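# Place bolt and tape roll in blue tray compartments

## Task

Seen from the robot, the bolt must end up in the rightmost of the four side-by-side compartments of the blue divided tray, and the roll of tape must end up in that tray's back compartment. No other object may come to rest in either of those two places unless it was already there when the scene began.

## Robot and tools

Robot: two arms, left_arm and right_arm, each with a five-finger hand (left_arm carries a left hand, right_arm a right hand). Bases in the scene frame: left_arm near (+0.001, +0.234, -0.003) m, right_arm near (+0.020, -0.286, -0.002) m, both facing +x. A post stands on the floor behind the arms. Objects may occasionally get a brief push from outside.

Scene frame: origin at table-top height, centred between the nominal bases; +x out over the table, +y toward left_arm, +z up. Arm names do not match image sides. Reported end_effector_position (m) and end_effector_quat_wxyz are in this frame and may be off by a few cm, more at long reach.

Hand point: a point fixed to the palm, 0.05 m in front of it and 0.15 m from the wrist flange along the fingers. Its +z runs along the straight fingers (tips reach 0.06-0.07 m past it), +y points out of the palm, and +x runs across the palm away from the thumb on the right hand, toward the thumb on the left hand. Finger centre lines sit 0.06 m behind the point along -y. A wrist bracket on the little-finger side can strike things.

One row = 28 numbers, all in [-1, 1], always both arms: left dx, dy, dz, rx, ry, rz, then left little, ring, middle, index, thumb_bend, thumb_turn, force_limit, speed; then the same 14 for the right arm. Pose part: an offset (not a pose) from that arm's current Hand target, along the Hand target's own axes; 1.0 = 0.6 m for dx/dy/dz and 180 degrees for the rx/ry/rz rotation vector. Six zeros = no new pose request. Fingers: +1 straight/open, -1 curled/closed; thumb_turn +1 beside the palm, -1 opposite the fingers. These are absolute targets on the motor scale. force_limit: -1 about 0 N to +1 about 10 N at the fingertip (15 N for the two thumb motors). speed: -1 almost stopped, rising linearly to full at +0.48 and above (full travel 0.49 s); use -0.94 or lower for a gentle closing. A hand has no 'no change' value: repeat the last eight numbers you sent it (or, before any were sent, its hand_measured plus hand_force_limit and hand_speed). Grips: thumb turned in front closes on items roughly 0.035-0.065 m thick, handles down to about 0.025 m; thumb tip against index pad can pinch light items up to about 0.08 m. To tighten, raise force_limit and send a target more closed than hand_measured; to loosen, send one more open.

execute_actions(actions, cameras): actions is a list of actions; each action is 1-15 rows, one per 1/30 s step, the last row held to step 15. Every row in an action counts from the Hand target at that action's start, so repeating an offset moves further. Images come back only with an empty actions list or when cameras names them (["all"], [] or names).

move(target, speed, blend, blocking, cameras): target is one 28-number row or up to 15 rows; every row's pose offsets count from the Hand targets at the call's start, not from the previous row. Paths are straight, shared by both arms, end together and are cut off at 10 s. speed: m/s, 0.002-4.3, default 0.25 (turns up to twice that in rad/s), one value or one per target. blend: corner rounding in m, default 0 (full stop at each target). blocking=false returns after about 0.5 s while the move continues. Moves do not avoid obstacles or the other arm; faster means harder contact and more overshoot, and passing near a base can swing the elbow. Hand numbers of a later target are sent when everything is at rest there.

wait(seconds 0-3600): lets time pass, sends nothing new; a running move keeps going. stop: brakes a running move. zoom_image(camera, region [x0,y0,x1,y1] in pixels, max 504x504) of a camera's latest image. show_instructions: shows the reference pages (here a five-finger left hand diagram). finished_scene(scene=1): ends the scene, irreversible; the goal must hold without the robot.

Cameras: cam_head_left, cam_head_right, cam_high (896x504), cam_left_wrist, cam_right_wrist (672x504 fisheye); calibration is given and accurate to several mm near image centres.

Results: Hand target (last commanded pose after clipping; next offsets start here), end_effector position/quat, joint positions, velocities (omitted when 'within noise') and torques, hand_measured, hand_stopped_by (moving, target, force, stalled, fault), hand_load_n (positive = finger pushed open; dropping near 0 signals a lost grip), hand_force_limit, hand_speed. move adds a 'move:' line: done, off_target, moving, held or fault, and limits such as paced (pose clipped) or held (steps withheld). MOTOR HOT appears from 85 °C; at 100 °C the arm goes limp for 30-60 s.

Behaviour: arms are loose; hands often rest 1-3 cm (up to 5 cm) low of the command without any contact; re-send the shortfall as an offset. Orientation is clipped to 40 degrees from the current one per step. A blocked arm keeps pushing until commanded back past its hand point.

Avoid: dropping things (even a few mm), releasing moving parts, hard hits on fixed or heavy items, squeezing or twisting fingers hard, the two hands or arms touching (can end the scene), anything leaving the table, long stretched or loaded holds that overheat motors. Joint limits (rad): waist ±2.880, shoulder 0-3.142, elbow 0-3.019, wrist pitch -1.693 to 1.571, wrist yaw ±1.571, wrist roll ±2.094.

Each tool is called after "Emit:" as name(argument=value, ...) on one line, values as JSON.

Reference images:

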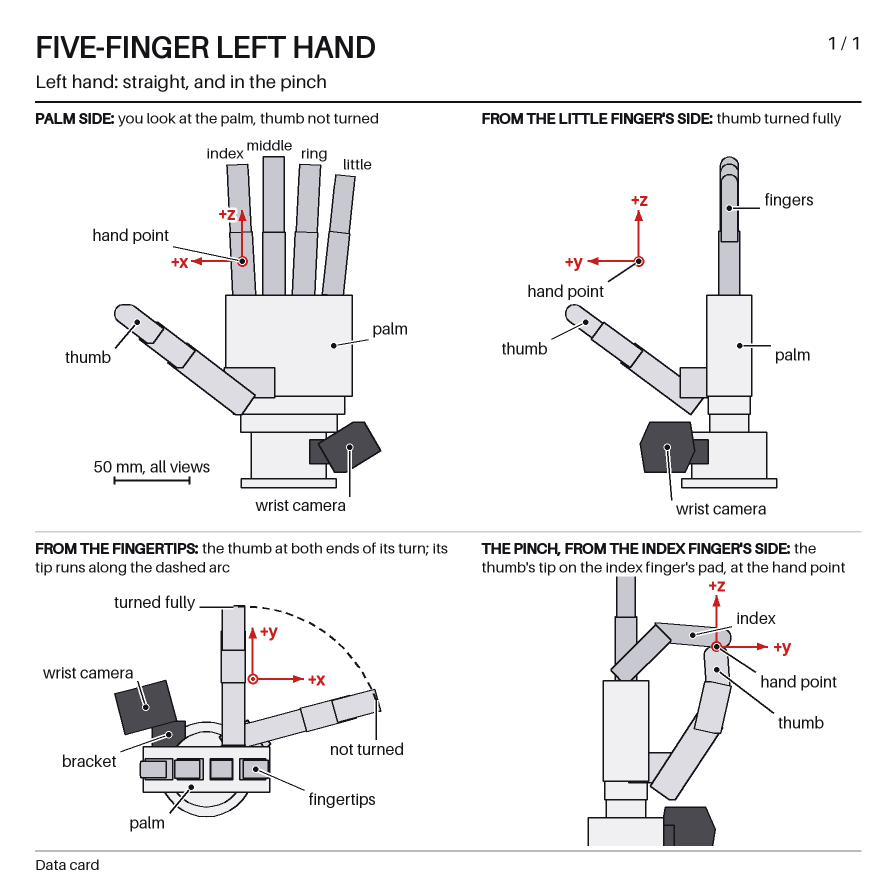

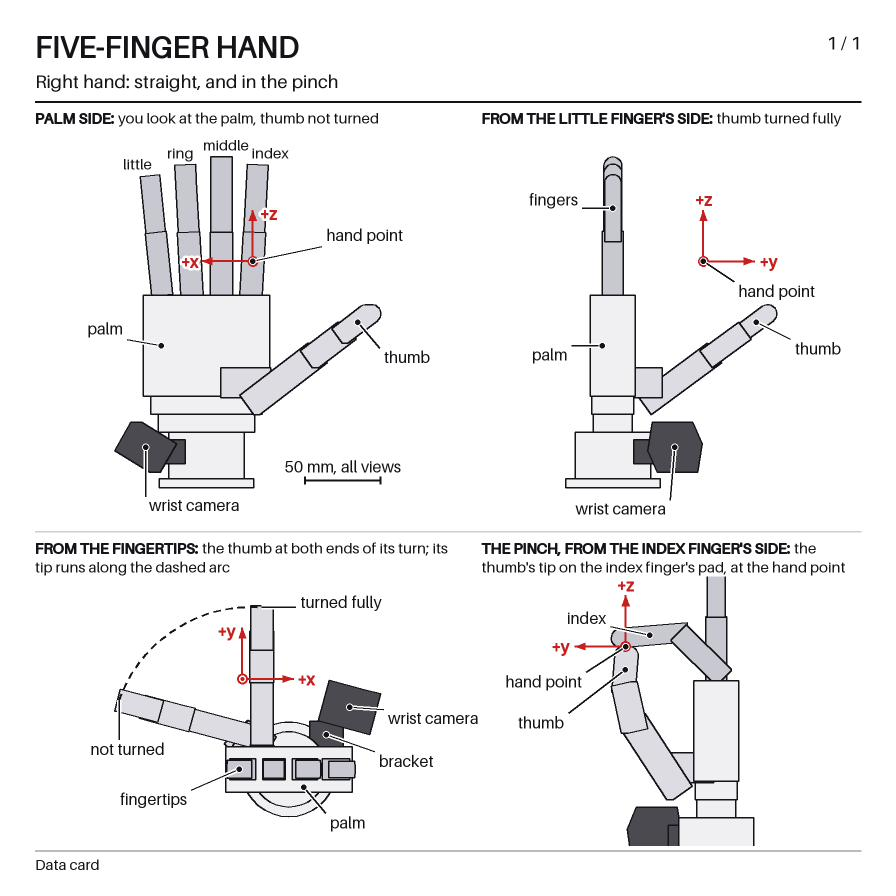

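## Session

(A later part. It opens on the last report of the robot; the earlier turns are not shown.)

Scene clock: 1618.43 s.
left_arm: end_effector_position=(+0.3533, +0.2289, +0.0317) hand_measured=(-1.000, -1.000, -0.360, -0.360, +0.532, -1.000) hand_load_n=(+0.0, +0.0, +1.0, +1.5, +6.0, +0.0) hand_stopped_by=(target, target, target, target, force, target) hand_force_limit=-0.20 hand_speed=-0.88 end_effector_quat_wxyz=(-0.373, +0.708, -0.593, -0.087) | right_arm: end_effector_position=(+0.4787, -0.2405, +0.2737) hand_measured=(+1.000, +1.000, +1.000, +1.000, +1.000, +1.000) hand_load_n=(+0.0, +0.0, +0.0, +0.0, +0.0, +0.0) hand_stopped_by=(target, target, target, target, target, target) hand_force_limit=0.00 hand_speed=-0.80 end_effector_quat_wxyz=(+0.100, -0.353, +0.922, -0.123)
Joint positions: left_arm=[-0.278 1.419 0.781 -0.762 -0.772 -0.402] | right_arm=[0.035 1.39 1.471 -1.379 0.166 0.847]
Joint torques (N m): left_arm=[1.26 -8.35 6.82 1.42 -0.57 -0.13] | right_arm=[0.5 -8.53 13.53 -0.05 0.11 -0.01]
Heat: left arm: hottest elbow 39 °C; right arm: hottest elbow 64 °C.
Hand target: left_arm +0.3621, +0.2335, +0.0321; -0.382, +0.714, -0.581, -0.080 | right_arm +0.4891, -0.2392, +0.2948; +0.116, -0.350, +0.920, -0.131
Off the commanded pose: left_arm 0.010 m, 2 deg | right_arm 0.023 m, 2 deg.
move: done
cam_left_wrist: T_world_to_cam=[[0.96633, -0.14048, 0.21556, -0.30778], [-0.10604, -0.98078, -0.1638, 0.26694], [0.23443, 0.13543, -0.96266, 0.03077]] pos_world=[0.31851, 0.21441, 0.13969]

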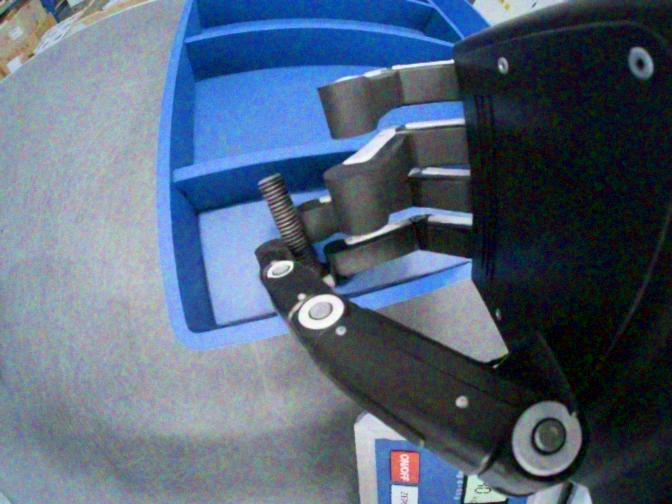

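Emit:
move(target=[0.0116,0.0094,0.0145,0,0,0,-1,-1,-0.36,-0.36,0.15,-1,-0.2,-0.88,0,0,0,0,0,0,1,1,1,1,1,1,0,-0.8], speed=0.03, cameras=["cam_left_wrist"])

Emit:
zoom_image(camera="cam_left_wrist", region=[160, 160, 400, 400])

Scene clock: 1625.73 s.
left_arm: end_effector_position=(+0.3536, +0.2345, +0.0195) hand_measured=(-1.000, -1.000, -0.360, -0.360, +0.532, -1.000) hand_load_n=(+0.0, +0.0, +1.0, +1.5, +6.0, +0.0) hand_stopped_by=(target, target, target, target, force, target) hand_force_limit=-0.20 hand_speed=-0.88 end_effector_quat_wxyz=(-0.373, +0.713, -0.587, -0.090) | right_arm: end_effector_position=(+0.4787, -0.2405, +0.2737) hand_measured=(+1.000, +1.000, +1.000, +1.000, +1.000, +1.000) hand_load_n=(+0.5, +0.0, -0.5, +0.0, +0.0, +0.0) hand_stopped_by=(target, target, target, target, target, target) hand_force_limit=0.00 hand_speed=-0.80 end_effector_quat_wxyz=(+0.100, -0.353, +0.922, -0.123)
Joint positions: left_arm=[-0.263 1.443 0.766 -0.722 -0.773 -0.402] | right_arm=[0.035 1.39 1.471 -1.379 0.166 0.847]
Joint torques (N m): left_arm=[0.97 -8.53 6.52 1.44 -0.55 -0.12] | right_arm=[0.44 -8.53 13.53 -0.06 0.11 -0.01]
Heat: left arm: hottest elbow 39 °C; right arm: hottest elbow 64 °C.
Hand target: left_arm +0.3621, +0.2336, +0.0196; -0.382, +0.714, -0.581, -0.080 | right_arm +0.4891, -0.2392, +0.2948; +0.116, -0.350, +0.920, -0.131
Off the commanded pose: left_arm 0.009 m, 2 deg | right_arm 0.023 m, 2 deg.
move: done
cam_left_wrist: T_world_to_cam=[[0.96831, -0.12576, 0.21579, -0.30869], [-0.09072, -0.98207, -0.16525, 0.26546], [0.23271, 0.14044, -0.96235, 0.01757]] pos_world=[0.3189, 0.21942, 0.12739]

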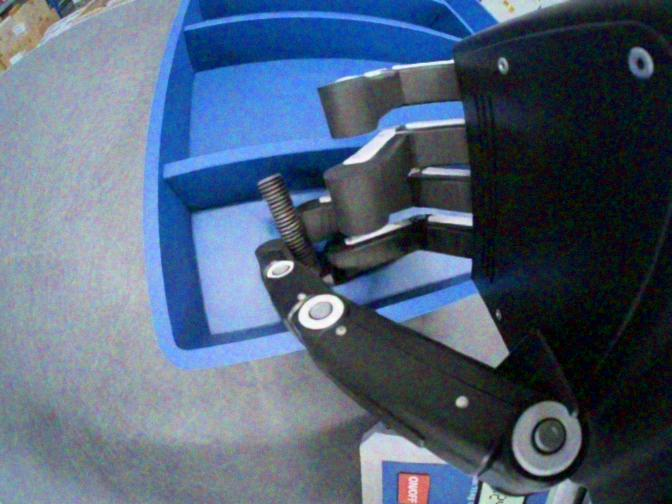

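Scaled by 2.100 from the camera's image (finer frame: 960x720).

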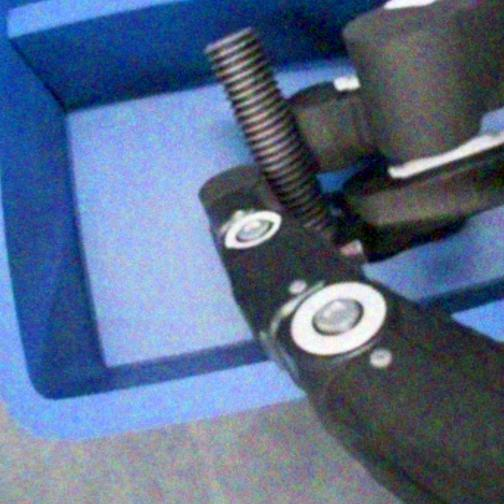

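Emit:
move(target=[0.0037,0.0030,0.0046,0,0,0,-1,-1,-0.36,-0.36,0.15,-1,-0.2,-0.88,0,0,0,0,0,0,1,1,1,1,1,1,0,-0.8], speed=0.03, cameras=["cam_left_wrist"])

Emit:
zoom_image(camera="cam_left_wrist", region=[240, 165, 400, 325])

Scene clock: 1634.00 s.
left_arm: end_effector_position=(+0.3553, +0.2340, +0.0180) hand_measured=(-1.000, -1.000, -0.360, -0.360, +0.532, -1.000) hand_load_n=(+0.0, +0.0, +1.5, +1.5, +6.0, +0.0) hand_stopped_by=(target, target, target, target, force, target) hand_force_limit=-0.20 hand_speed=-0.88 end_effector_quat_wxyz=(-0.374, +0.713, -0.586, -0.088) | right_arm: end_effector_position=(+0.4787, -0.2405, +0.2737) hand_measured=(+1.000, +1.000, +1.000, +1.000, +1.000, +1.000) hand_load_n=(+0.0, +0.0, +0.0, +0.0, +0.0, +0.0) hand_stopped_by=(target, target, target, target, target, target) hand_force_limit=0.00 hand_speed=-0.80 end_effector_quat_wxyz=(+0.100, -0.353, +0.922, -0.123)
Joint positions: left_arm=[-0.263 1.448 0.766 -0.712 -0.773 -0.402] | right_arm=[0.035 1.39 1.471 -1.379 0.166 0.847]
Joint torques (N m): left_arm=[0.97 -8.59 6.16 1.57 -0.52 -0.13] | right_arm=[0.5 -8.53 13.53 -0.05 0.12 -0.01]
Heat: left arm: hottest elbow 38 °C; right arm: hottest elbow 64 °C.
Hand target: left_arm +0.3621, +0.2336, +0.0156; -0.382, +0.714, -0.581, -0.080 | right_arm +0.4891, -0.2392, +0.2948; +0.116, -0.350, +0.920, -0.131
Off the commanded pose: left_arm 0.007 m, 1 deg | right_arm 0.023 m, 2 deg.
move: done
cam_left_wrist: T_world_to_cam=[[0.96733, -0.12545, 0.22029, -0.30987], [-0.08995, -0.98228, -0.16441, 0.26461], [0.23702, 0.13923, -0.96148, 0.01458]] pos_world=[0.3201, 0.21902, 0.12579]

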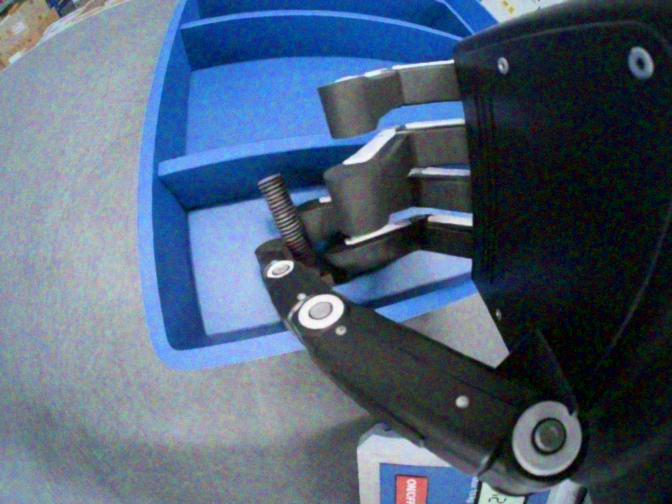

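Scaled by 3.150 from the camera's image (finer frame: 960x720).

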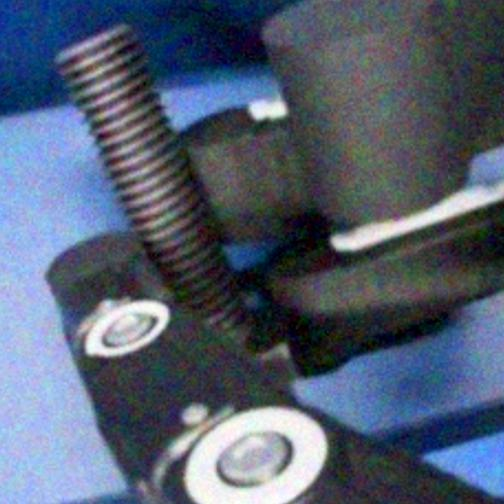

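Emit:
move(target=[0,0,0,0,0,0,-1,-1,-0.36,-0.36,0.62,-1,-0.2,-0.96,0,0,0,0,0,0,1,1,1,1,1,1,0,-0.8], speed=0.03, cameras=["cam_left_wrist"])

Emit:
zoom_image(camera="cam_left_wrist", region=[200, 165, 400, 365])

Scene clock: 1651.07 s.
left_arm: end_effector_position=(+0.3557, +0.2339, +0.0180) hand_measured=(-1.000, -1.000, -0.360, -0.360, +0.620, -1.000) hand_load_n=(+0.0, +0.0, +0.0, +0.0, +0.0, +0.0) hand_stopped_by=(target, target, target, target, target, target) hand_force_limit=-0.20 hand_speed=-0.96 end_effector_quat_wxyz=(-0.374, +0.713, -0.586, -0.087) | right_arm: end_effector_position=(+0.4787, -0.2405, +0.2737) hand_measured=(+1.000, +1.000, +1.000, +1.000, +1.000, +1.000) hand_load_n=(+0.0, +0.0, +0.0, +0.0, -0.5, +0.0) hand_stopped_by=(target, target, target, target, target, target) hand_force_limit=0.00 hand_speed=-0.80 end_effector_quat_wxyz=(+0.100, -0.353, +0.922, -0.123)
Joint positions: left_arm=[-0.263 1.448 0.766 -0.711 -0.773 -0.402] | right_arm=[0.035 1.39 1.471 -1.379 0.166 0.847]
Joint torques (N m): left_arm=[1.03 -8.53 6.12 1.52 -0.52 -0.12] | right_arm=[0.56 -8.59 13.53 -0.05 0.11 -0.02]
Heat: left arm: hottest elbow 38 °C; right arm: hottest elbow 64 °C.
Hand target: left_arm +0.3621, +0.2336, +0.0156; -0.382, +0.714, -0.581, -0.080 | right_arm +0.4891, -0.2392, +0.2948; +0.116, -0.350, +0.920, -0.131
Off the commanded pose: left_arm 0.007 m, 1 deg | right_arm 0.023 m, 2 deg.
move: done
cam_left_wrist: T_world_to_cam=[[0.96701, -0.12541, 0.22175, -0.31024], [-0.08976, -0.98234, -0.16415, 0.26444], [0.23842, 0.13883, -0.96119, 0.01403]] pos_world=[0.32039, 0.21892, 0.12569]

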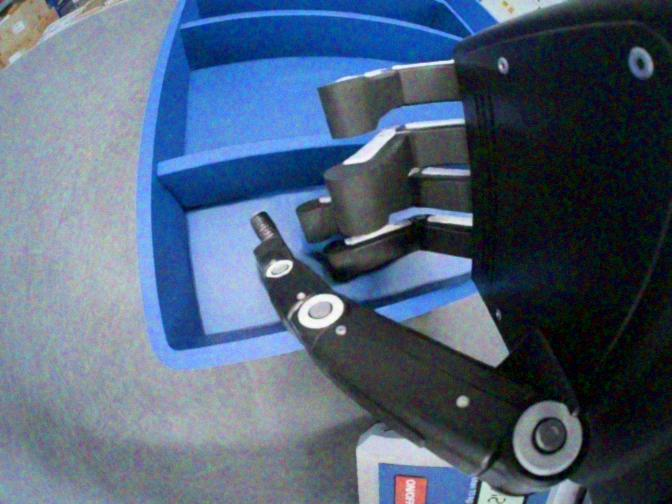

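Scaled by 2.520 from the camera's image (finer frame: 960x720).

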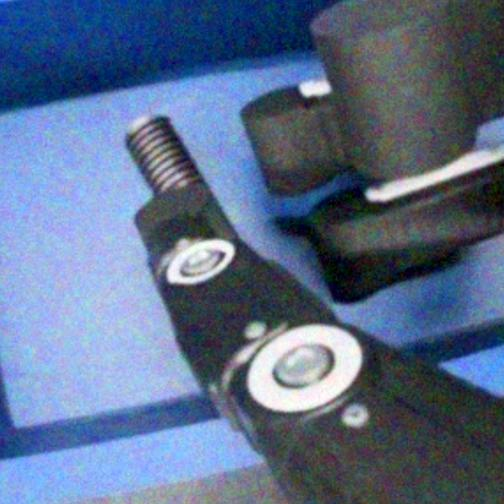

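Emit:
move(target=[-0.1183,-0.1055,-0.1478,0,0,0,-1,-1,-0.36,-0.36,0.62,-1,-0.2,-0.96,0,0,0,0,0,0,1,1,1,1,1,1,0,-0.8], speed=0.1, cameras=["cam_left_wrist"])

Emit:
zoom_image(camera="cam_left_wrist", region=[150, 150, 450, 400])

Scene clock: 1664.10 s.
left_arm: end_effector_position=(+0.3495, +0.2357, +0.1193) hand_measured=(-1.000, -1.000, -0.360, -0.360, +0.620, -1.000) hand_load_n=(+0.0, +0.0, +0.0, +0.0, +0.0, +0.0) hand_stopped_by=(target, target, target, target, target, target) hand_force_limit=-0.20 hand_speed=-0.96 end_effector_quat_wxyz=(-0.369, +0.710, -0.591, -0.101) | right_arm: end_effector_position=(+0.4787, -0.2405, +0.2737) hand_measured=(+1.000, +1.000, +1.000, +1.000, +1.000, +1.000) hand_load_n=(+0.0, +0.5, +0.0, +0.0, -0.5, +0.0) hand_stopped_by=(target, target, target, target, target, target) hand_force_limit=0.00 hand_speed=-0.80 end_effector_quat_wxyz=(+0.100, -0.353, +0.922, -0.123)
Joint positions: left_arm=[-0.263 1.298 0.927 -1.055 -0.773 -0.402] | right_arm=[0.035 1.39 1.471 -1.379 0.166 0.847]
Joint torques (N m): left_arm=[0.91 -9.7 12 -0.38 -0.49 -0.07] | right_arm=[0.44 -8.53 13.53 -0.06 0.12 -0.02]
Heat: left arm: hottest elbow 37 °C; right arm: hottest elbow 64 °C.
Hand target: left_arm +0.3671, +0.2335, +0.1455; -0.382, +0.714, -0.581, -0.080 | right_arm +0.4891, -0.2392, +0.2948; +0.116, -0.350, +0.920, -0.131
Off the commanded pose: left_arm 0.032 m, 3 deg | right_arm 0.023 m, 2 deg.
move: off_target (left_arm)
cam_left_wrist: T_world_to_cam=[[0.97341, -0.12715, 0.19053, -0.32457], [-0.09484, -0.98086, -0.17005, 0.28439], [0.2085, 0.14746, -0.96684, 0.12181]] pos_world=[0.31752, 0.21971, 0.22797]

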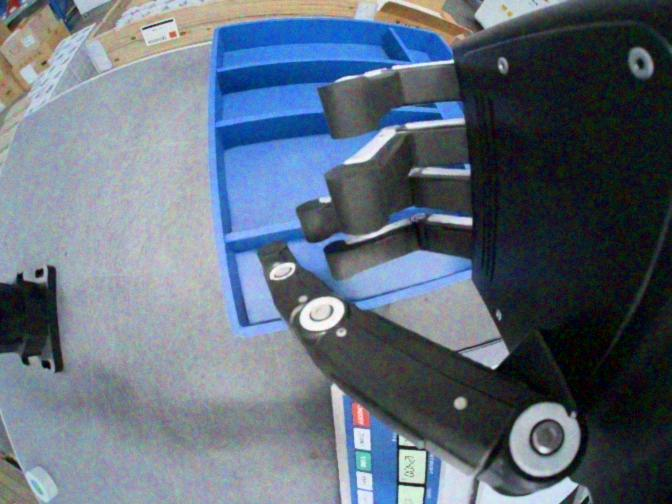

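Scaled by 1.680 from the camera's image (finer frame: 960x720).

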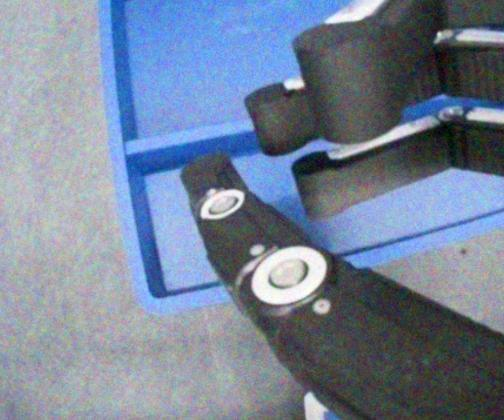

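Emit:
move(target=[[-0.045,-0.0232,-0.0554,0,0,0,-1,-1,0.5,0.5,1,-1,-0.2,-0.3,0,0,0,0,0,0,1,1,1,1,1,1,0,-0.8],[-0.0855,-0.0122,-0.1389,0.0781,0.1129,-0.1571,-1,-1,0.5,0.5,1,-1,-0.2,-0.3,0,0,0,0,0,0,1,1,1,1,1,1,0,-0.8],[0.087,0.1505,-0.4183,0.2108,0.4145,0.2313,-1,-1,0.5,0.5,1,-1,-0.2,-0.3,0,0,0,0,0,0,1,1,1,1,1,1,0,-0.8]], speed=0.25, blend=0.03, cameras=["cam_left_wrist","cam_head_right","cam_high"])

Scene clock: 1763.70 s.
left_arm: end_effector_position=(+0.2125, +0.0365, +0.2174) hand_measured=(-1.000, -1.000, +0.500, +0.500, +1.000, -1.000) hand_load_n=(+0.0, +0.0, +0.0, +0.0, +0.0, +0.0) hand_stopped_by=(target, target, target, target, target, target) hand_force_limit=-0.20 hand_speed=-0.30 end_effector_quat_wxyz=(+0.092, -0.261, +0.878, -0.391) | right_arm: end_effector_position=(+0.4787, -0.2405, +0.2737) hand_measured=(+1.000, +1.000, +1.000, +1.000, +1.000, +1.000) hand_load_n=(+0.0, +0.0, +0.0, +0.0, +0.0, +0.0) hand_stopped_by=(target, target, target, target, target, target) hand_force_limit=0.00 hand_speed=-0.80 end_effector_quat_wxyz=(+0.100, -0.353, +0.922, -0.123)
Joint positions: left_arm=[-0.425 0.712 0.766 -0.897 0.434 0.382] | right_arm=[0.035 1.39 1.471 -1.379 0.166 0.847]
Joint torques (N m): left_arm=[-0.15 -1.26 14.53 0.61 0.44 0.13] | right_arm=[0.5 -8.53 13.52 -0.05 0.12 -0.02]
Heat: left arm: hottest elbow 41 °C; right arm: hottest elbow 65 °C.
Hand target: left_arm +0.2201, +0.0301, +0.2499; +0.110, -0.234, +0.875, -0.408 | right_arm +0.4891, -0.2392, +0.2948; +0.116, -0.350, +0.920, -0.131
Off the commanded pose: left_arm 0.034 m, 4 deg | right_arm 0.023 m, 2 deg.
move: off_target (left_arm); blend cut to 0.0225 m at target 1
cam_left_wrist: T_world_to_cam=[[0.1779, -0.71814, 0.67278, -0.1494], [-0.96433, 0.00897, 0.26457, 0.14686], [-0.19603, -0.69584, -0.69092, 0.33128]] pos_world=[0.23314, 0.12191, 0.29055]
Images, in order (width x height): cam_head_right 896x504, cam_high 896x504, cam_left_wrist 672x504.

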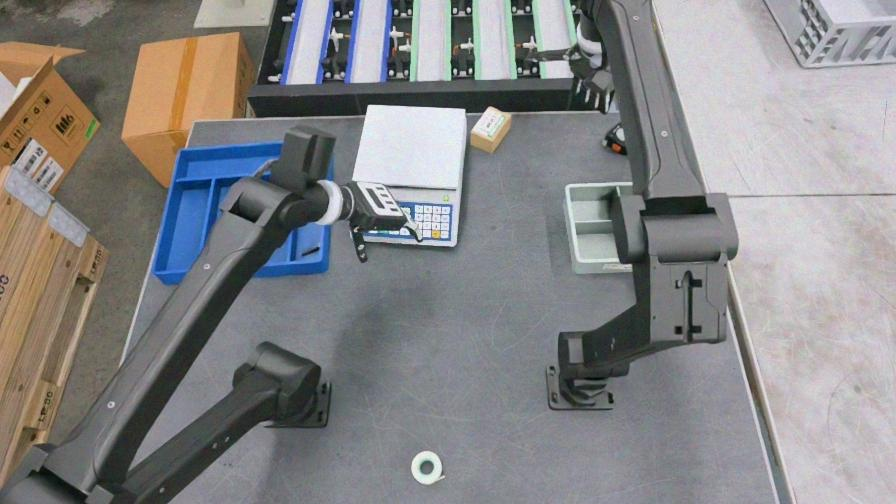

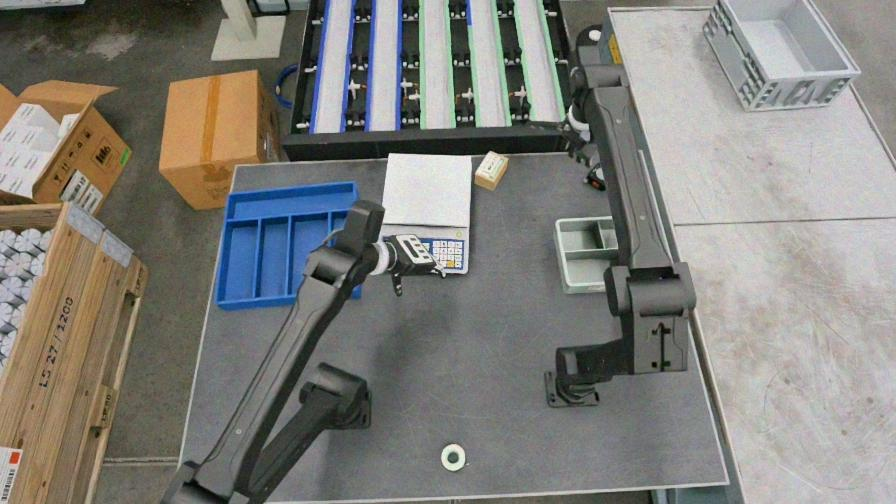

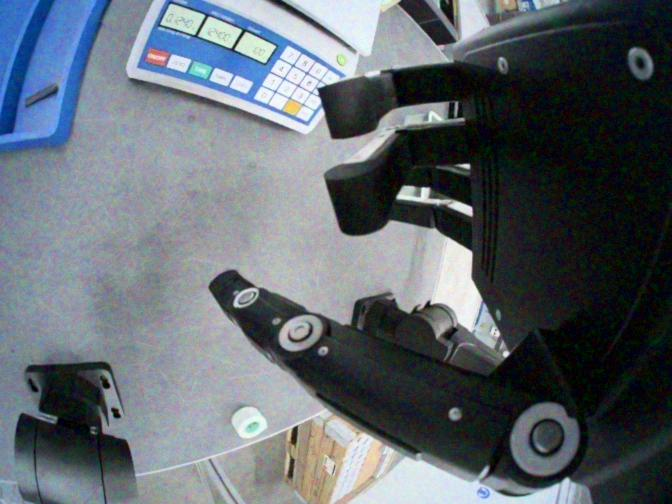

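Emit:
move(target=[[0.3348,0.013,-0.0153,0,0.2553,0.2143,-1,-1,0.5,0.5,1,-1,-0.2,-0.3,0,0,0,0,0,0,1,1,1,1,1,1,0,-0.8],[0.533,0.2543,-0.0827,0,0.383,0.3214,-1,-1,0.5,0.5,1,-1,-0.2,-0.3,0,0,0,0,0,0,1,1,1,1,1,1,0,-0.8]], speed=0.2, blend=0.03, cameras=["cam_left_wrist","cam_head_right","cam_high"])

Scene clock: 1787.70 s.
left_arm: end_effector_position=(-0.1230, -0.0042, +0.1594) hand_measured=(-1.000, -1.000, +0.500, +0.500, +1.000, -1.000) hand_load_n=(+0.0, +0.0, +0.0, +0.0, +0.0, +0.0) hand_stopped_by=(target, target, target, target, target, target) hand_force_limit=-0.20 hand_speed=-0.30 end_effector_quat_wxyz=(-0.217, +0.455, +0.790, -0.350) | right_arm: end_effector_position=(+0.4787, -0.2405, +0.2737) hand_measured=(+1.000, +1.000, +1.000, +1.000, +1.000, +1.000) hand_load_n=(+0.0, +0.0, +0.0, +0.0, +0.0, +0.0) hand_stopped_by=(target, target, target, target, target, target) hand_force_limit=0.00 hand_speed=-0.80 end_effector_quat_wxyz=(+0.100, -0.353, +0.922, -0.123)
Joint positions: left_arm=[-1.62 0.778 0.657 -0.909 0.689 0.781] | right_arm=[0.035 1.39 1.471 -1.379 0.166 0.847]
Joint torques (N m): left_arm=[-0.03 -2.49 8.88 2.36 0.32 -0.3] | right_arm=[0.44 -8.53 13.55 -0.05 0.12 -0.01]
Heat: left arm: hottest elbow 46 °C; right arm: hottest elbow 65 °C.
Hand target: left_arm -0.1249, -0.0119, +0.1649; -0.211, +0.453, +0.785, -0.366 | right_arm +0.4891, -0.2392, +0.2948; +0.116, -0.350, +0.920, -0.131
Off the commanded pose: left_arm 0.010 m, 2 deg | right_arm 0.023 m, 2 deg.
move: done
cam_left_wrist: T_world_to_cam=[[-0.71921, -0.12718, 0.68305, -0.18955], [0.05465, 0.9697, 0.2381, -0.02728], [-0.69264, 0.20857, -0.69047, 0.13977]] pos_world=[-0.03802, -0.0268, 0.23248]
Images, in order (width x height): cam_head_right 896x504, cam_high 896x504, cam_left_wrist 672x504.

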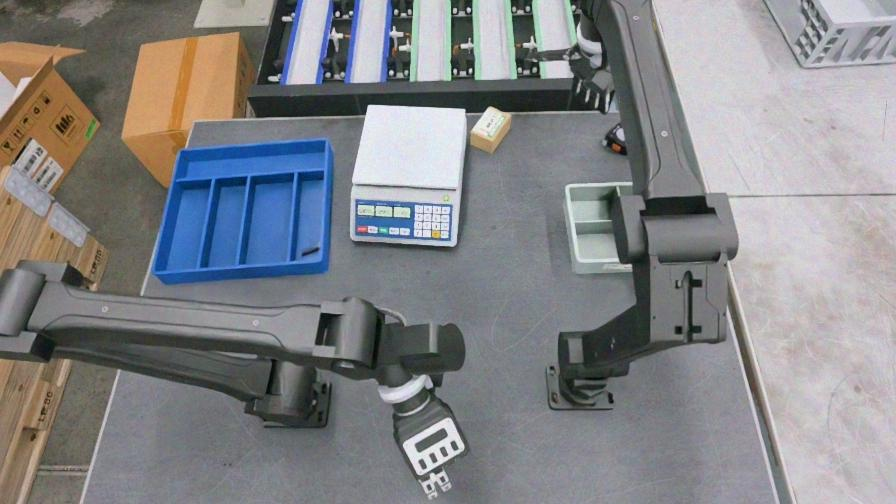

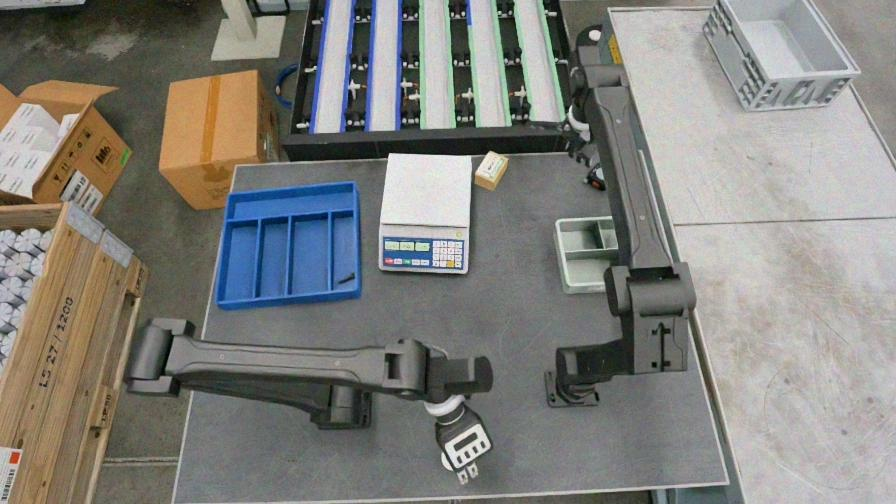

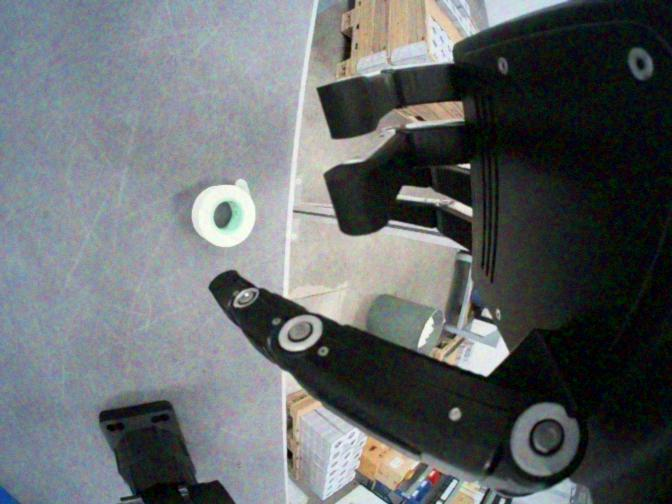

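Emit:
move(target=[0.0205,0.1142,0.1206,0,0,0,-1,-1,0.5,0.5,1,-1,-0.2,-0.3,0,0,0,0,0,0,1,1,1,1,1,1,0,-0.8], speed=0.1, cameras=["cam_left_wrist"])

Emit:
zoom_image(camera="cam_left_wrist", region=[150, 100, 450, 350])

Scene clock: 1807.77 s.
left_arm: end_effector_position=(-0.1349, -0.0007, +0.0622) hand_measured=(-1.000, -1.000, +0.500, +0.500, +1.000, -1.000) hand_load_n=(+0.0, +0.0, +0.0, +0.0, +0.0, +0.0) hand_stopped_by=(target, target, target, target, target, target) hand_force_limit=-0.20 hand_speed=-0.30 end_effector_quat_wxyz=(-0.211, +0.451, +0.791, -0.355) | right_arm: end_effector_position=(+0.4787, -0.2405, +0.2737) hand_measured=(+1.000, +1.000, +1.000, +1.000, +1.000, +1.000) hand_load_n=(+0.0, +0.0, +0.0, +0.0, +0.0, +0.0) hand_stopped_by=(target, target, target, target, target, target) hand_force_limit=0.00 hand_speed=-0.80 end_effector_quat_wxyz=(+0.100, -0.353, +0.922, -0.123)
Joint positions: left_arm=[-1.682 0.851 0.416 -0.536 0.646 0.702] | right_arm=[0.035 1.39 1.471 -1.379 0.166 0.847]
Joint torques (N m): left_arm=[-0.21 -1.73 8.28 2.47 0.28 -0.31] | right_arm=[0.5 -8.53 13.53 -0.05 0.12 -0.01]
Heat: left arm: hottest elbow 42 °C; right arm: hottest elbow 65 °C.
Hand target: left_arm -0.1408, -0.0069, +0.0659; -0.211, +0.453, +0.785, -0.366 | right_arm +0.4891, -0.2392, +0.2948; +0.116, -0.350, +0.920, -0.131
Off the commanded pose: left_arm 0.009 m, 2 deg | right_arm 0.023 m, 2 deg.
move: done
cam_left_wrist: T_world_to_cam=[[-0.71878, -0.13011, 0.68295, -0.13112], [0.041, 0.97269, 0.22846, -0.00812], [-0.69403, 0.19222, -0.69382, 0.06368]] pos_world=[-0.04971, -0.0214, 0.13559]

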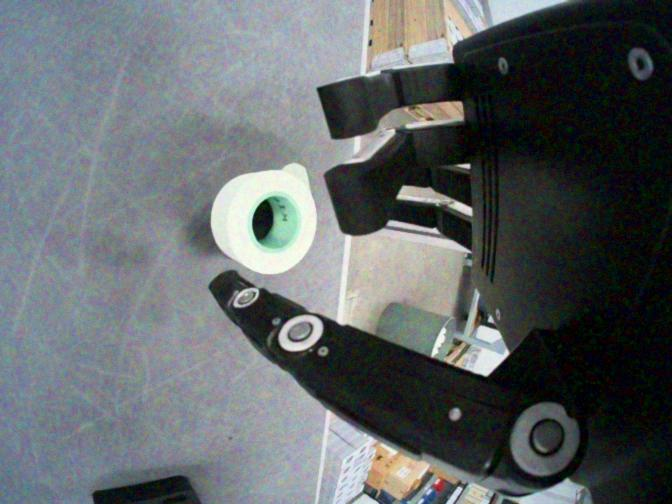

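Scaled by 1.680 from the camera's image (finer frame: 960x720).

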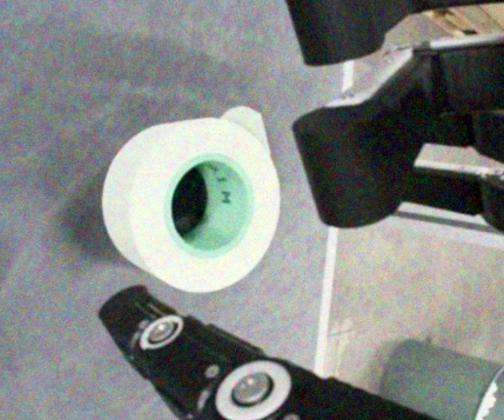

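Emit:
move(target=[0.0042,0.0426,0.0452,0,0,0,-1,-1,0.5,0.5,1,-1,-0.2,-0.3,0,0,0,0,0,0,1,1,1,1,1,1,0,-0.8], speed=0.06, cameras=["cam_left_wrist"])

Emit:
zoom_image(camera="cam_left_wrist", region=[150, 100, 450, 350])

Scene clock: 1825.00 s.
left_arm: end_effector_position=(-0.1408, -0.0028, +0.0281) hand_measured=(-1.000, -1.000, +0.500, +0.500, +1.000, -1.000) hand_load_n=(+0.0, +0.0, +0.0, +0.0, +0.0, +0.0) hand_stopped_by=(target, target, target, target, target, target) hand_force_limit=-0.20 hand_speed=-0.30 end_effector_quat_wxyz=(-0.211, +0.452, +0.790, -0.357) | right_arm: end_effector_position=(+0.4787, -0.2405, +0.2737) hand_measured=(+1.000, +1.000, +1.000, +1.000, +1.000, +1.000) hand_load_n=(+0.0, +0.0, +0.0, +0.0, -0.5, +0.0) hand_stopped_by=(target, target, target, target, target, target) hand_force_limit=0.00 hand_speed=-0.80 end_effector_quat_wxyz=(+0.100, -0.353, +0.922, -0.123)
Joint positions: left_arm=[-1.706 0.939 0.349 -0.36 0.633 0.678] | right_arm=[0.035 1.39 1.471 -1.379 0.166 0.847]
Joint torques (N m): left_arm=[-0.09 -2.02 7.25 2.54 0.21 -0.29] | right_arm=[0.5 -8.53 13.53 -0.05 0.12 -0.02]
Heat: left arm: hottest elbow 40 °C; right arm: hottest elbow 65 °C.
Hand target: left_arm -0.1459, -0.0069, +0.0288; -0.211, +0.453, +0.785, -0.366 | right_arm +0.4891, -0.2392, +0.2948; +0.116, -0.350, +0.920, -0.131
Off the commanded pose: left_arm 0.007 m, 1 deg | right_arm 0.023 m, 2 deg.
move: done
cam_left_wrist: T_world_to_cam=[[-0.71751, -0.12463, 0.68531, -0.11212], [0.04285, 0.9741, 0.22201, 0.00236], [-0.69523, 0.18866, -0.69359, 0.03616]] pos_world=[-0.05541, -0.0231, 0.10139]

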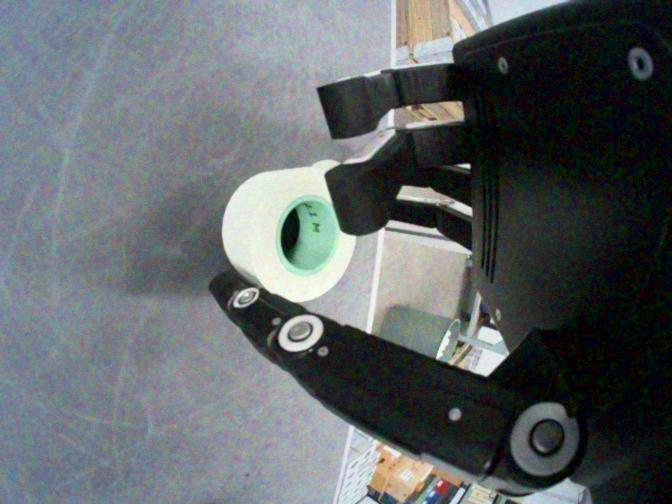

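Scaled by 1.680 from the camera's image (finer frame: 960x720).

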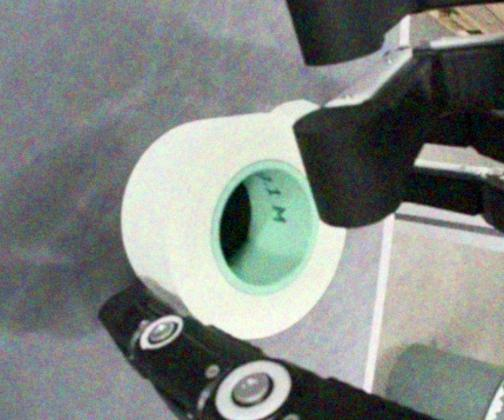

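Emit:
move(target=[0,0.0070,0.0059,0,0,0,-1,-1,0.5,0.5,1,-1,-0.2,-0.3,0,0,0,0,0,0,1,1,1,1,1,1,0,-0.8], speed=0.04)

Scene clock: 1838.13 s.
left_arm: end_effector_position=(-0.1419, -0.0060, +0.0271) hand_measured=(-1.000, -1.000, +0.500, +0.500, +1.000, -1.000) hand_load_n=(+0.0, +0.0, -0.5, +0.0, +0.0, +0.0) hand_stopped_by=(target, target, target, target, target, target) hand_force_limit=-0.20 hand_speed=-0.30 end_effector_quat_wxyz=(-0.210, +0.452, +0.787, -0.364) | right_arm: end_effector_position=(+0.4787, -0.2405, +0.2737) hand_measured=(+1.000, +1.000, +1.000, +1.000, +1.000, +1.000) hand_load_n=(+0.0, +0.0, +0.0, +0.0, +0.0, +0.0) hand_stopped_by=(target, target, target, target, target, target) hand_force_limit=0.00 hand_speed=-0.80 end_effector_quat_wxyz=(+0.100, -0.353, +0.922, -0.123)
Joint positions: left_arm=[-1.706 0.946 0.344 -0.332 0.636 0.675] | right_arm=[0.035 1.39 1.471 -1.379 0.166 0.847]
Joint torques (N m): left_arm=[-0.15 -1.38 6.91 2.4 0.22 -0.26] | right_arm=[0.5 -8.59 13.53 -0.05 0.11 -0.01]
Heat: left arm: hottest elbow 39 °C; right arm: hottest elbow 65 °C.
Hand target: left_arm -0.1459, -0.0069, +0.0233; -0.211, +0.453, +0.785, -0.366 | right_arm +0.4891, -0.2392, +0.2948; +0.116, -0.350, +0.920, -0.131
Off the commanded pose: left_arm 0.006 m, 0 deg | right_arm 0.023 m, 2 deg.
move: done

Emit:
move(target=[0,-0.0038,-0.0032,0,0,0,-1,-1,0.1,0.1,1,-1,-0.4,-0.7,0,0,0,0,0,0,1,1,1,1,1,1,0,-0.8], speed=0.04, cameras=["cam_left_wrist"])

Emit:
zoom_image(camera="cam_left_wrist", region=[150, 100, 450, 350])

Scene clock: 1851.03 s.
left_arm: end_effector_position=(-0.1456, -0.0047, +0.0269) hand_measured=(-1.000, -1.000, +0.100, +0.100, +1.000, -1.000) hand_load_n=(+0.0, +0.0, +0.5, +0.0, +0.0, +0.0) hand_stopped_by=(target, target, target, target, target, target) hand_force_limit=-0.40 hand_speed=-0.70 end_effector_quat_wxyz=(-0.212, +0.459, +0.783, -0.363) | right_arm: end_effector_position=(+0.4787, -0.2405, +0.2737) hand_measured=(+1.000, +1.000, +1.000, +1.000, +1.000, +1.000) hand_load_n=(+0.0, +0.0, +0.0, +0.0, +0.0, +0.0) hand_stopped_by=(target, target, target, target, target, target) hand_force_limit=0.00 hand_speed=-0.80 end_effector_quat_wxyz=(+0.100, -0.353, +0.922, -0.123)
Joint positions: left_arm=[-1.723 0.948 0.344 -0.327 0.633 0.675] | right_arm=[0.035 1.39 1.471 -1.379 0.166 0.847]
Joint torques (N m): left_arm=[0.21 -2.02 7.25 1.74 0.19 -0.28] | right_arm=[0.5 -8.53 13.53 -0.05 0.11 -0.02]
Heat: left arm: hottest elbow 38 °C; right arm: hottest elbow 65 °C.
Hand target: left_arm -0.1459, -0.0069, +0.0263; -0.211, +0.453, +0.785, -0.366 | right_arm +0.4891, -0.2392, +0.2948; +0.116, -0.350, +0.920, -0.131
Off the commanded pose: left_arm 0.002 m, 1 deg | right_arm 0.023 m, 2 deg.
move: done
cam_left_wrist: T_world_to_cam=[[-0.71634, -0.10287, 0.69013, -0.11495], [0.05818, 0.97682, 0.206, 0.00736], [-0.69532, 0.18772, -0.69375, 0.03228]] pos_world=[-0.06032, -0.02508, 0.10021]

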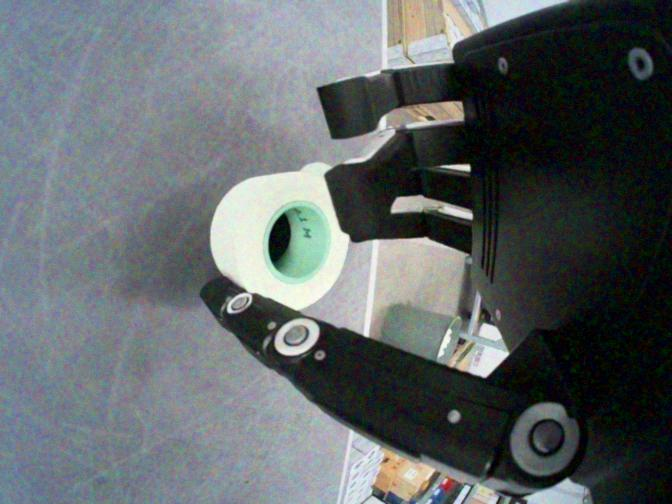

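Scaled by 1.680 from the camera's image (finer frame: 960x720).

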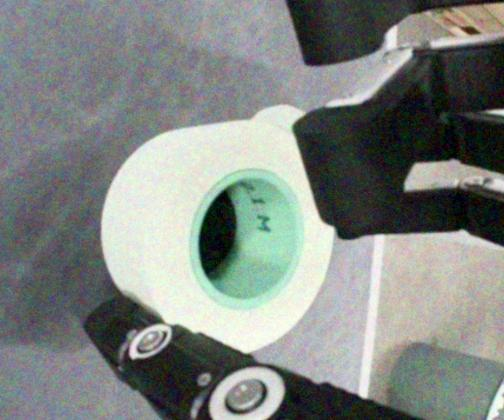

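Emit:
move(target=[0,0,0,0,0,0,-1,-1,-0.35,-0.35,1,-1,-0.4,-0.88,0,0,0,0,0,0,1,1,1,1,1,1,0,-0.8], speed=0.04, cameras=["cam_left_wrist"])

Emit:
zoom_image(camera="cam_left_wrist", region=[150, 100, 450, 350])

Scene clock: 1862.33 s.
left_arm: end_effector_position=(-0.1448, -0.0028, +0.0244) hand_measured=(-1.000, -1.000, -0.086, -0.210, +1.000, -1.000) hand_load_n=(+0.0, +0.0, +3.5, +4.0, +0.5, +0.5) hand_stopped_by=(target, target, force, force, target, target) hand_force_limit=-0.40 hand_speed=-0.88 end_effector_quat_wxyz=(-0.211, +0.458, +0.785, -0.360) | right_arm: end_effector_position=(+0.4787, -0.2405, +0.2737) hand_measured=(+1.000, +1.000, +1.000, +1.000, +1.000, +1.000) hand_load_n=(+0.0, +0.0, +0.0, +0.0, -0.5, +0.0) hand_stopped_by=(target, target, target, target, target, target) hand_force_limit=0.00 hand_speed=-0.80 end_effector_quat_wxyz=(+0.100, -0.353, +0.922, -0.123)
Joint positions: left_arm=[-1.723 0.949 0.339 -0.327 0.63 0.675] | right_arm=[0.035 1.39 1.471 -1.379 0.166 0.847]
Joint torques (N m): left_arm=[0.09 -2.14 7.58 1.78 0.29 -0.27] | right_arm=[0.5 -8.53 13.53 -0.05 0.12 -0.01]
Heat: left arm: hottest elbow 37 °C; right arm: hottest elbow 65 °C.
Hand target: left_arm -0.1459, -0.0069, +0.0263; -0.211, +0.453, +0.785, -0.366 | right_arm +0.4891, -0.2392, +0.2948; +0.116, -0.350, +0.920, -0.131
Off the commanded pose: left_arm 0.005 m, 1 deg | right_arm 0.023 m, 2 deg.
move: done
cam_left_wrist: T_world_to_cam=[[-0.7186, -0.10804, 0.68698, -0.11277], [0.05567, 0.97575, 0.21169, 0.0054], [-0.6932, 0.19037, -0.69515, 0.03118]] pos_world=[-0.05972, -0.02338, 0.098]

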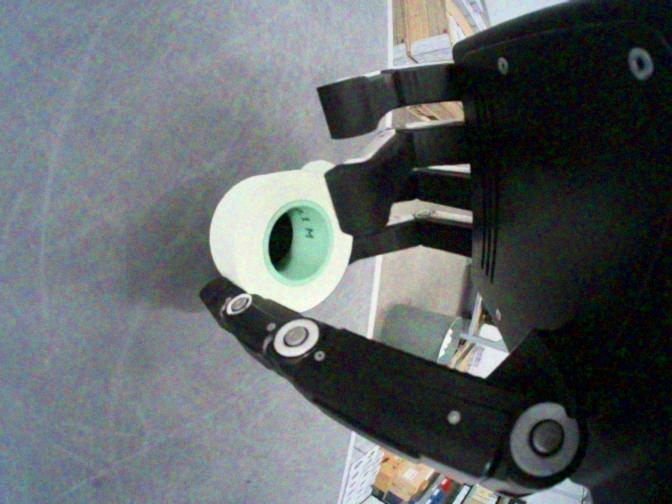

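Scaled by 1.680 from the camera's image (finer frame: 960x720).

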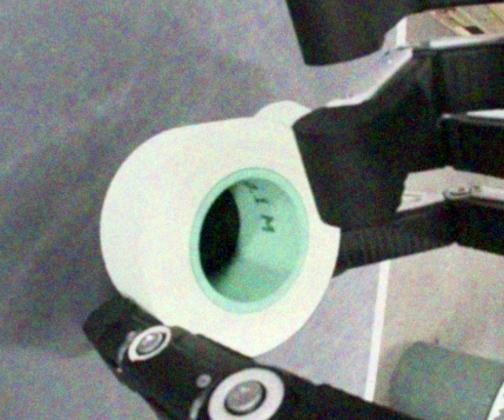

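Emit:
move(target=[0,-0.0893,-0.075,0,0,0,-1,-1,-0.35,-0.35,1,-1,-0.4,-0.88,0,0,0,0,0,0,1,1,1,1,1,1,0,-0.8], speed=0.06, cameras=["cam_left_wrist"])

Scene clock: 1870.70 s.
left_arm: end_effector_position=(-0.1420, +0.0128, +0.0652) hand_measured=(-1.000, -1.000, -0.086, -0.210, +1.000, -1.000) hand_load_n=(+0.0, +0.0, +4.0, +3.5, +0.5, +0.5) hand_stopped_by=(target, target, force, force, target, target) hand_force_limit=-0.40 hand_speed=-0.88 end_effector_quat_wxyz=(-0.218, +0.453, +0.795, -0.340) | right_arm: end_effector_position=(+0.4787, -0.2405, +0.2737) hand_measured=(+1.000, +1.000, +1.000, +1.000, +1.000, +1.000) hand_load_n=(+0.0, +0.0, +0.0, +0.0, +0.0, +0.0) hand_stopped_by=(target, target, target, target, target, target) hand_force_limit=0.00 hand_speed=-0.80 end_effector_quat_wxyz=(+0.100, -0.353, +0.922, -0.123)
Joint positions: left_arm=[-1.723 0.822 0.418 -0.581 0.629 0.672] | right_arm=[0.035 1.39 1.471 -1.379 0.166 0.847]
Joint torques (N m): left_arm=[0.26 -3.31 13.07 0.39 0.33 -0.25] | right_arm=[0.44 -8.53 13.53 -0.06 0.12 -0.01]
Heat: left arm: hottest elbow 38 °C; right arm: hottest elbow 65 °C.
Hand target: left_arm -0.1459, -0.0069, +0.0963; -0.211, +0.453, +0.785, -0.366 | right_arm +0.4891, -0.2392, +0.2948; +0.116, -0.350, +0.920, -0.131
Off the commanded pose: left_arm 0.037 m, 3 deg | right_arm 0.023 m, 2 deg.
move: off_target (left_arm)
cam_left_wrist: T_world_to_cam=[[-0.72374, -0.14325, 0.67504, -0.13655], [0.051, 0.96444, 0.25934, -0.02222], [-0.68819, 0.22212, -0.6907, 0.05851]] pos_world=[-0.05743, -0.01112, 0.13835]

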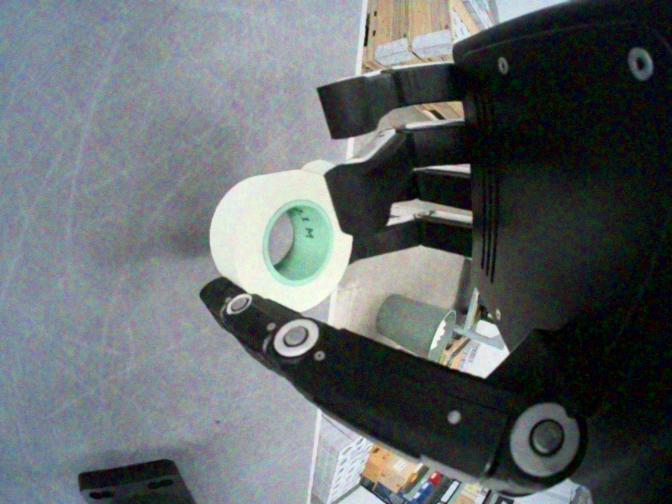

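Emit:
move(target=[[-0.0177,-0.1068,-0.1165,0,0,0,-1,-1,-0.35,-0.35,1,-1,-0.4,-0.88,0,0,0,0,0,0,1,1,1,1,1,1,0,-0.8],[-0.2315,-0.065,-0.3475,0,-0.1277,-0.1071,-1,-1,-0.35,-0.35,1,-1,-0.4,-0.88,0,0,0,0,0,0,1,1,1,1,1,1,0,-0.8],[-0.2517,0.1375,-0.6147,0,-0.383,-0.3214,-1,-1,-0.35,-0.35,1,-1,-0.4,-0.88,0,0,0,0,0,0,1,1,1,1,1,1,0,-0.8]], speed=0.16, blend=0.03, cameras=["cam_left_wrist"])

Scene clock: 1936.73 s.
left_arm: end_effector_position=(+0.2108, +0.0348, +0.2526) hand_measured=(-1.000, -1.000, -0.086, -0.210, +1.000, -1.000) hand_load_n=(+0.0, +0.0, +3.5, +3.5, +0.5, +0.5) hand_stopped_by=(target, target, force, force, target, target) hand_force_limit=-0.40 hand_speed=-0.88 end_effector_quat_wxyz=(+0.090, -0.230, +0.889, -0.386) | right_arm: end_effector_position=(+0.4787, -0.2405, +0.2737) hand_measured=(+1.000, +1.000, +1.000, +1.000, +1.000, +1.000) hand_load_n=(+0.0, +0.0, -0.5, +0.0, +0.0, +0.0) hand_stopped_by=(target, target, target, target, target, target) hand_force_limit=0.00 hand_speed=-0.80 end_effector_quat_wxyz=(+0.100, -0.353, +0.922, -0.123)
Joint positions: left_arm=[-0.441 0.738 0.876 -1.001 0.443 0.44] | right_arm=[0.035 1.39 1.471 -1.379 0.166 0.847]
Joint torques (N m): left_arm=[1.08 -2.78 10.45 2.78 0.18 -0.32] | right_arm=[0.5 -8.53 13.53 -0.05 0.12 -0.01]
Heat: left arm: hottest elbow 43 °C; right arm: hottest elbow 66 °C.
Hand target: left_arm +0.2202, +0.0301, +0.2703; +0.110, -0.234, +0.875, -0.408 | right_arm +0.4891, -0.2392, +0.2948; +0.116, -0.350, +0.920, -0.131
Off the commanded pose: left_arm 0.021 m, 4 deg | right_arm 0.023 m, 2 deg.
move: off_target (left_arm)
cam_left_wrist: T_world_to_cam=[[0.12233, -0.7426, 0.65847, -0.15789], [-0.96637, 0.06207, 0.24954, 0.13834], [-0.22617, -0.66685, -0.71004, 0.36436]] pos_world=[0.23541, 0.11714, 0.32816]

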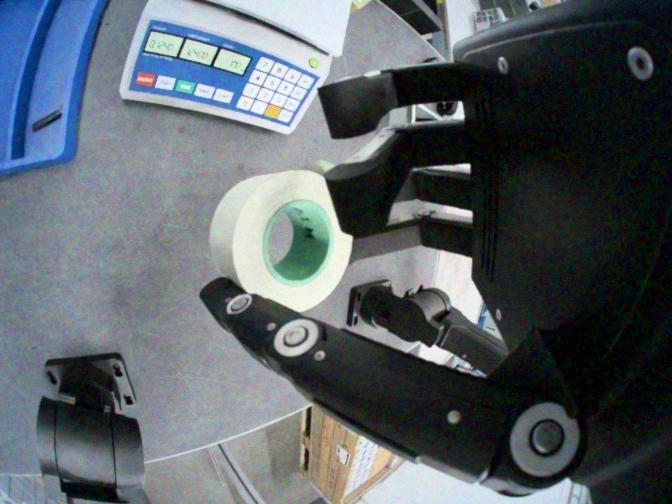

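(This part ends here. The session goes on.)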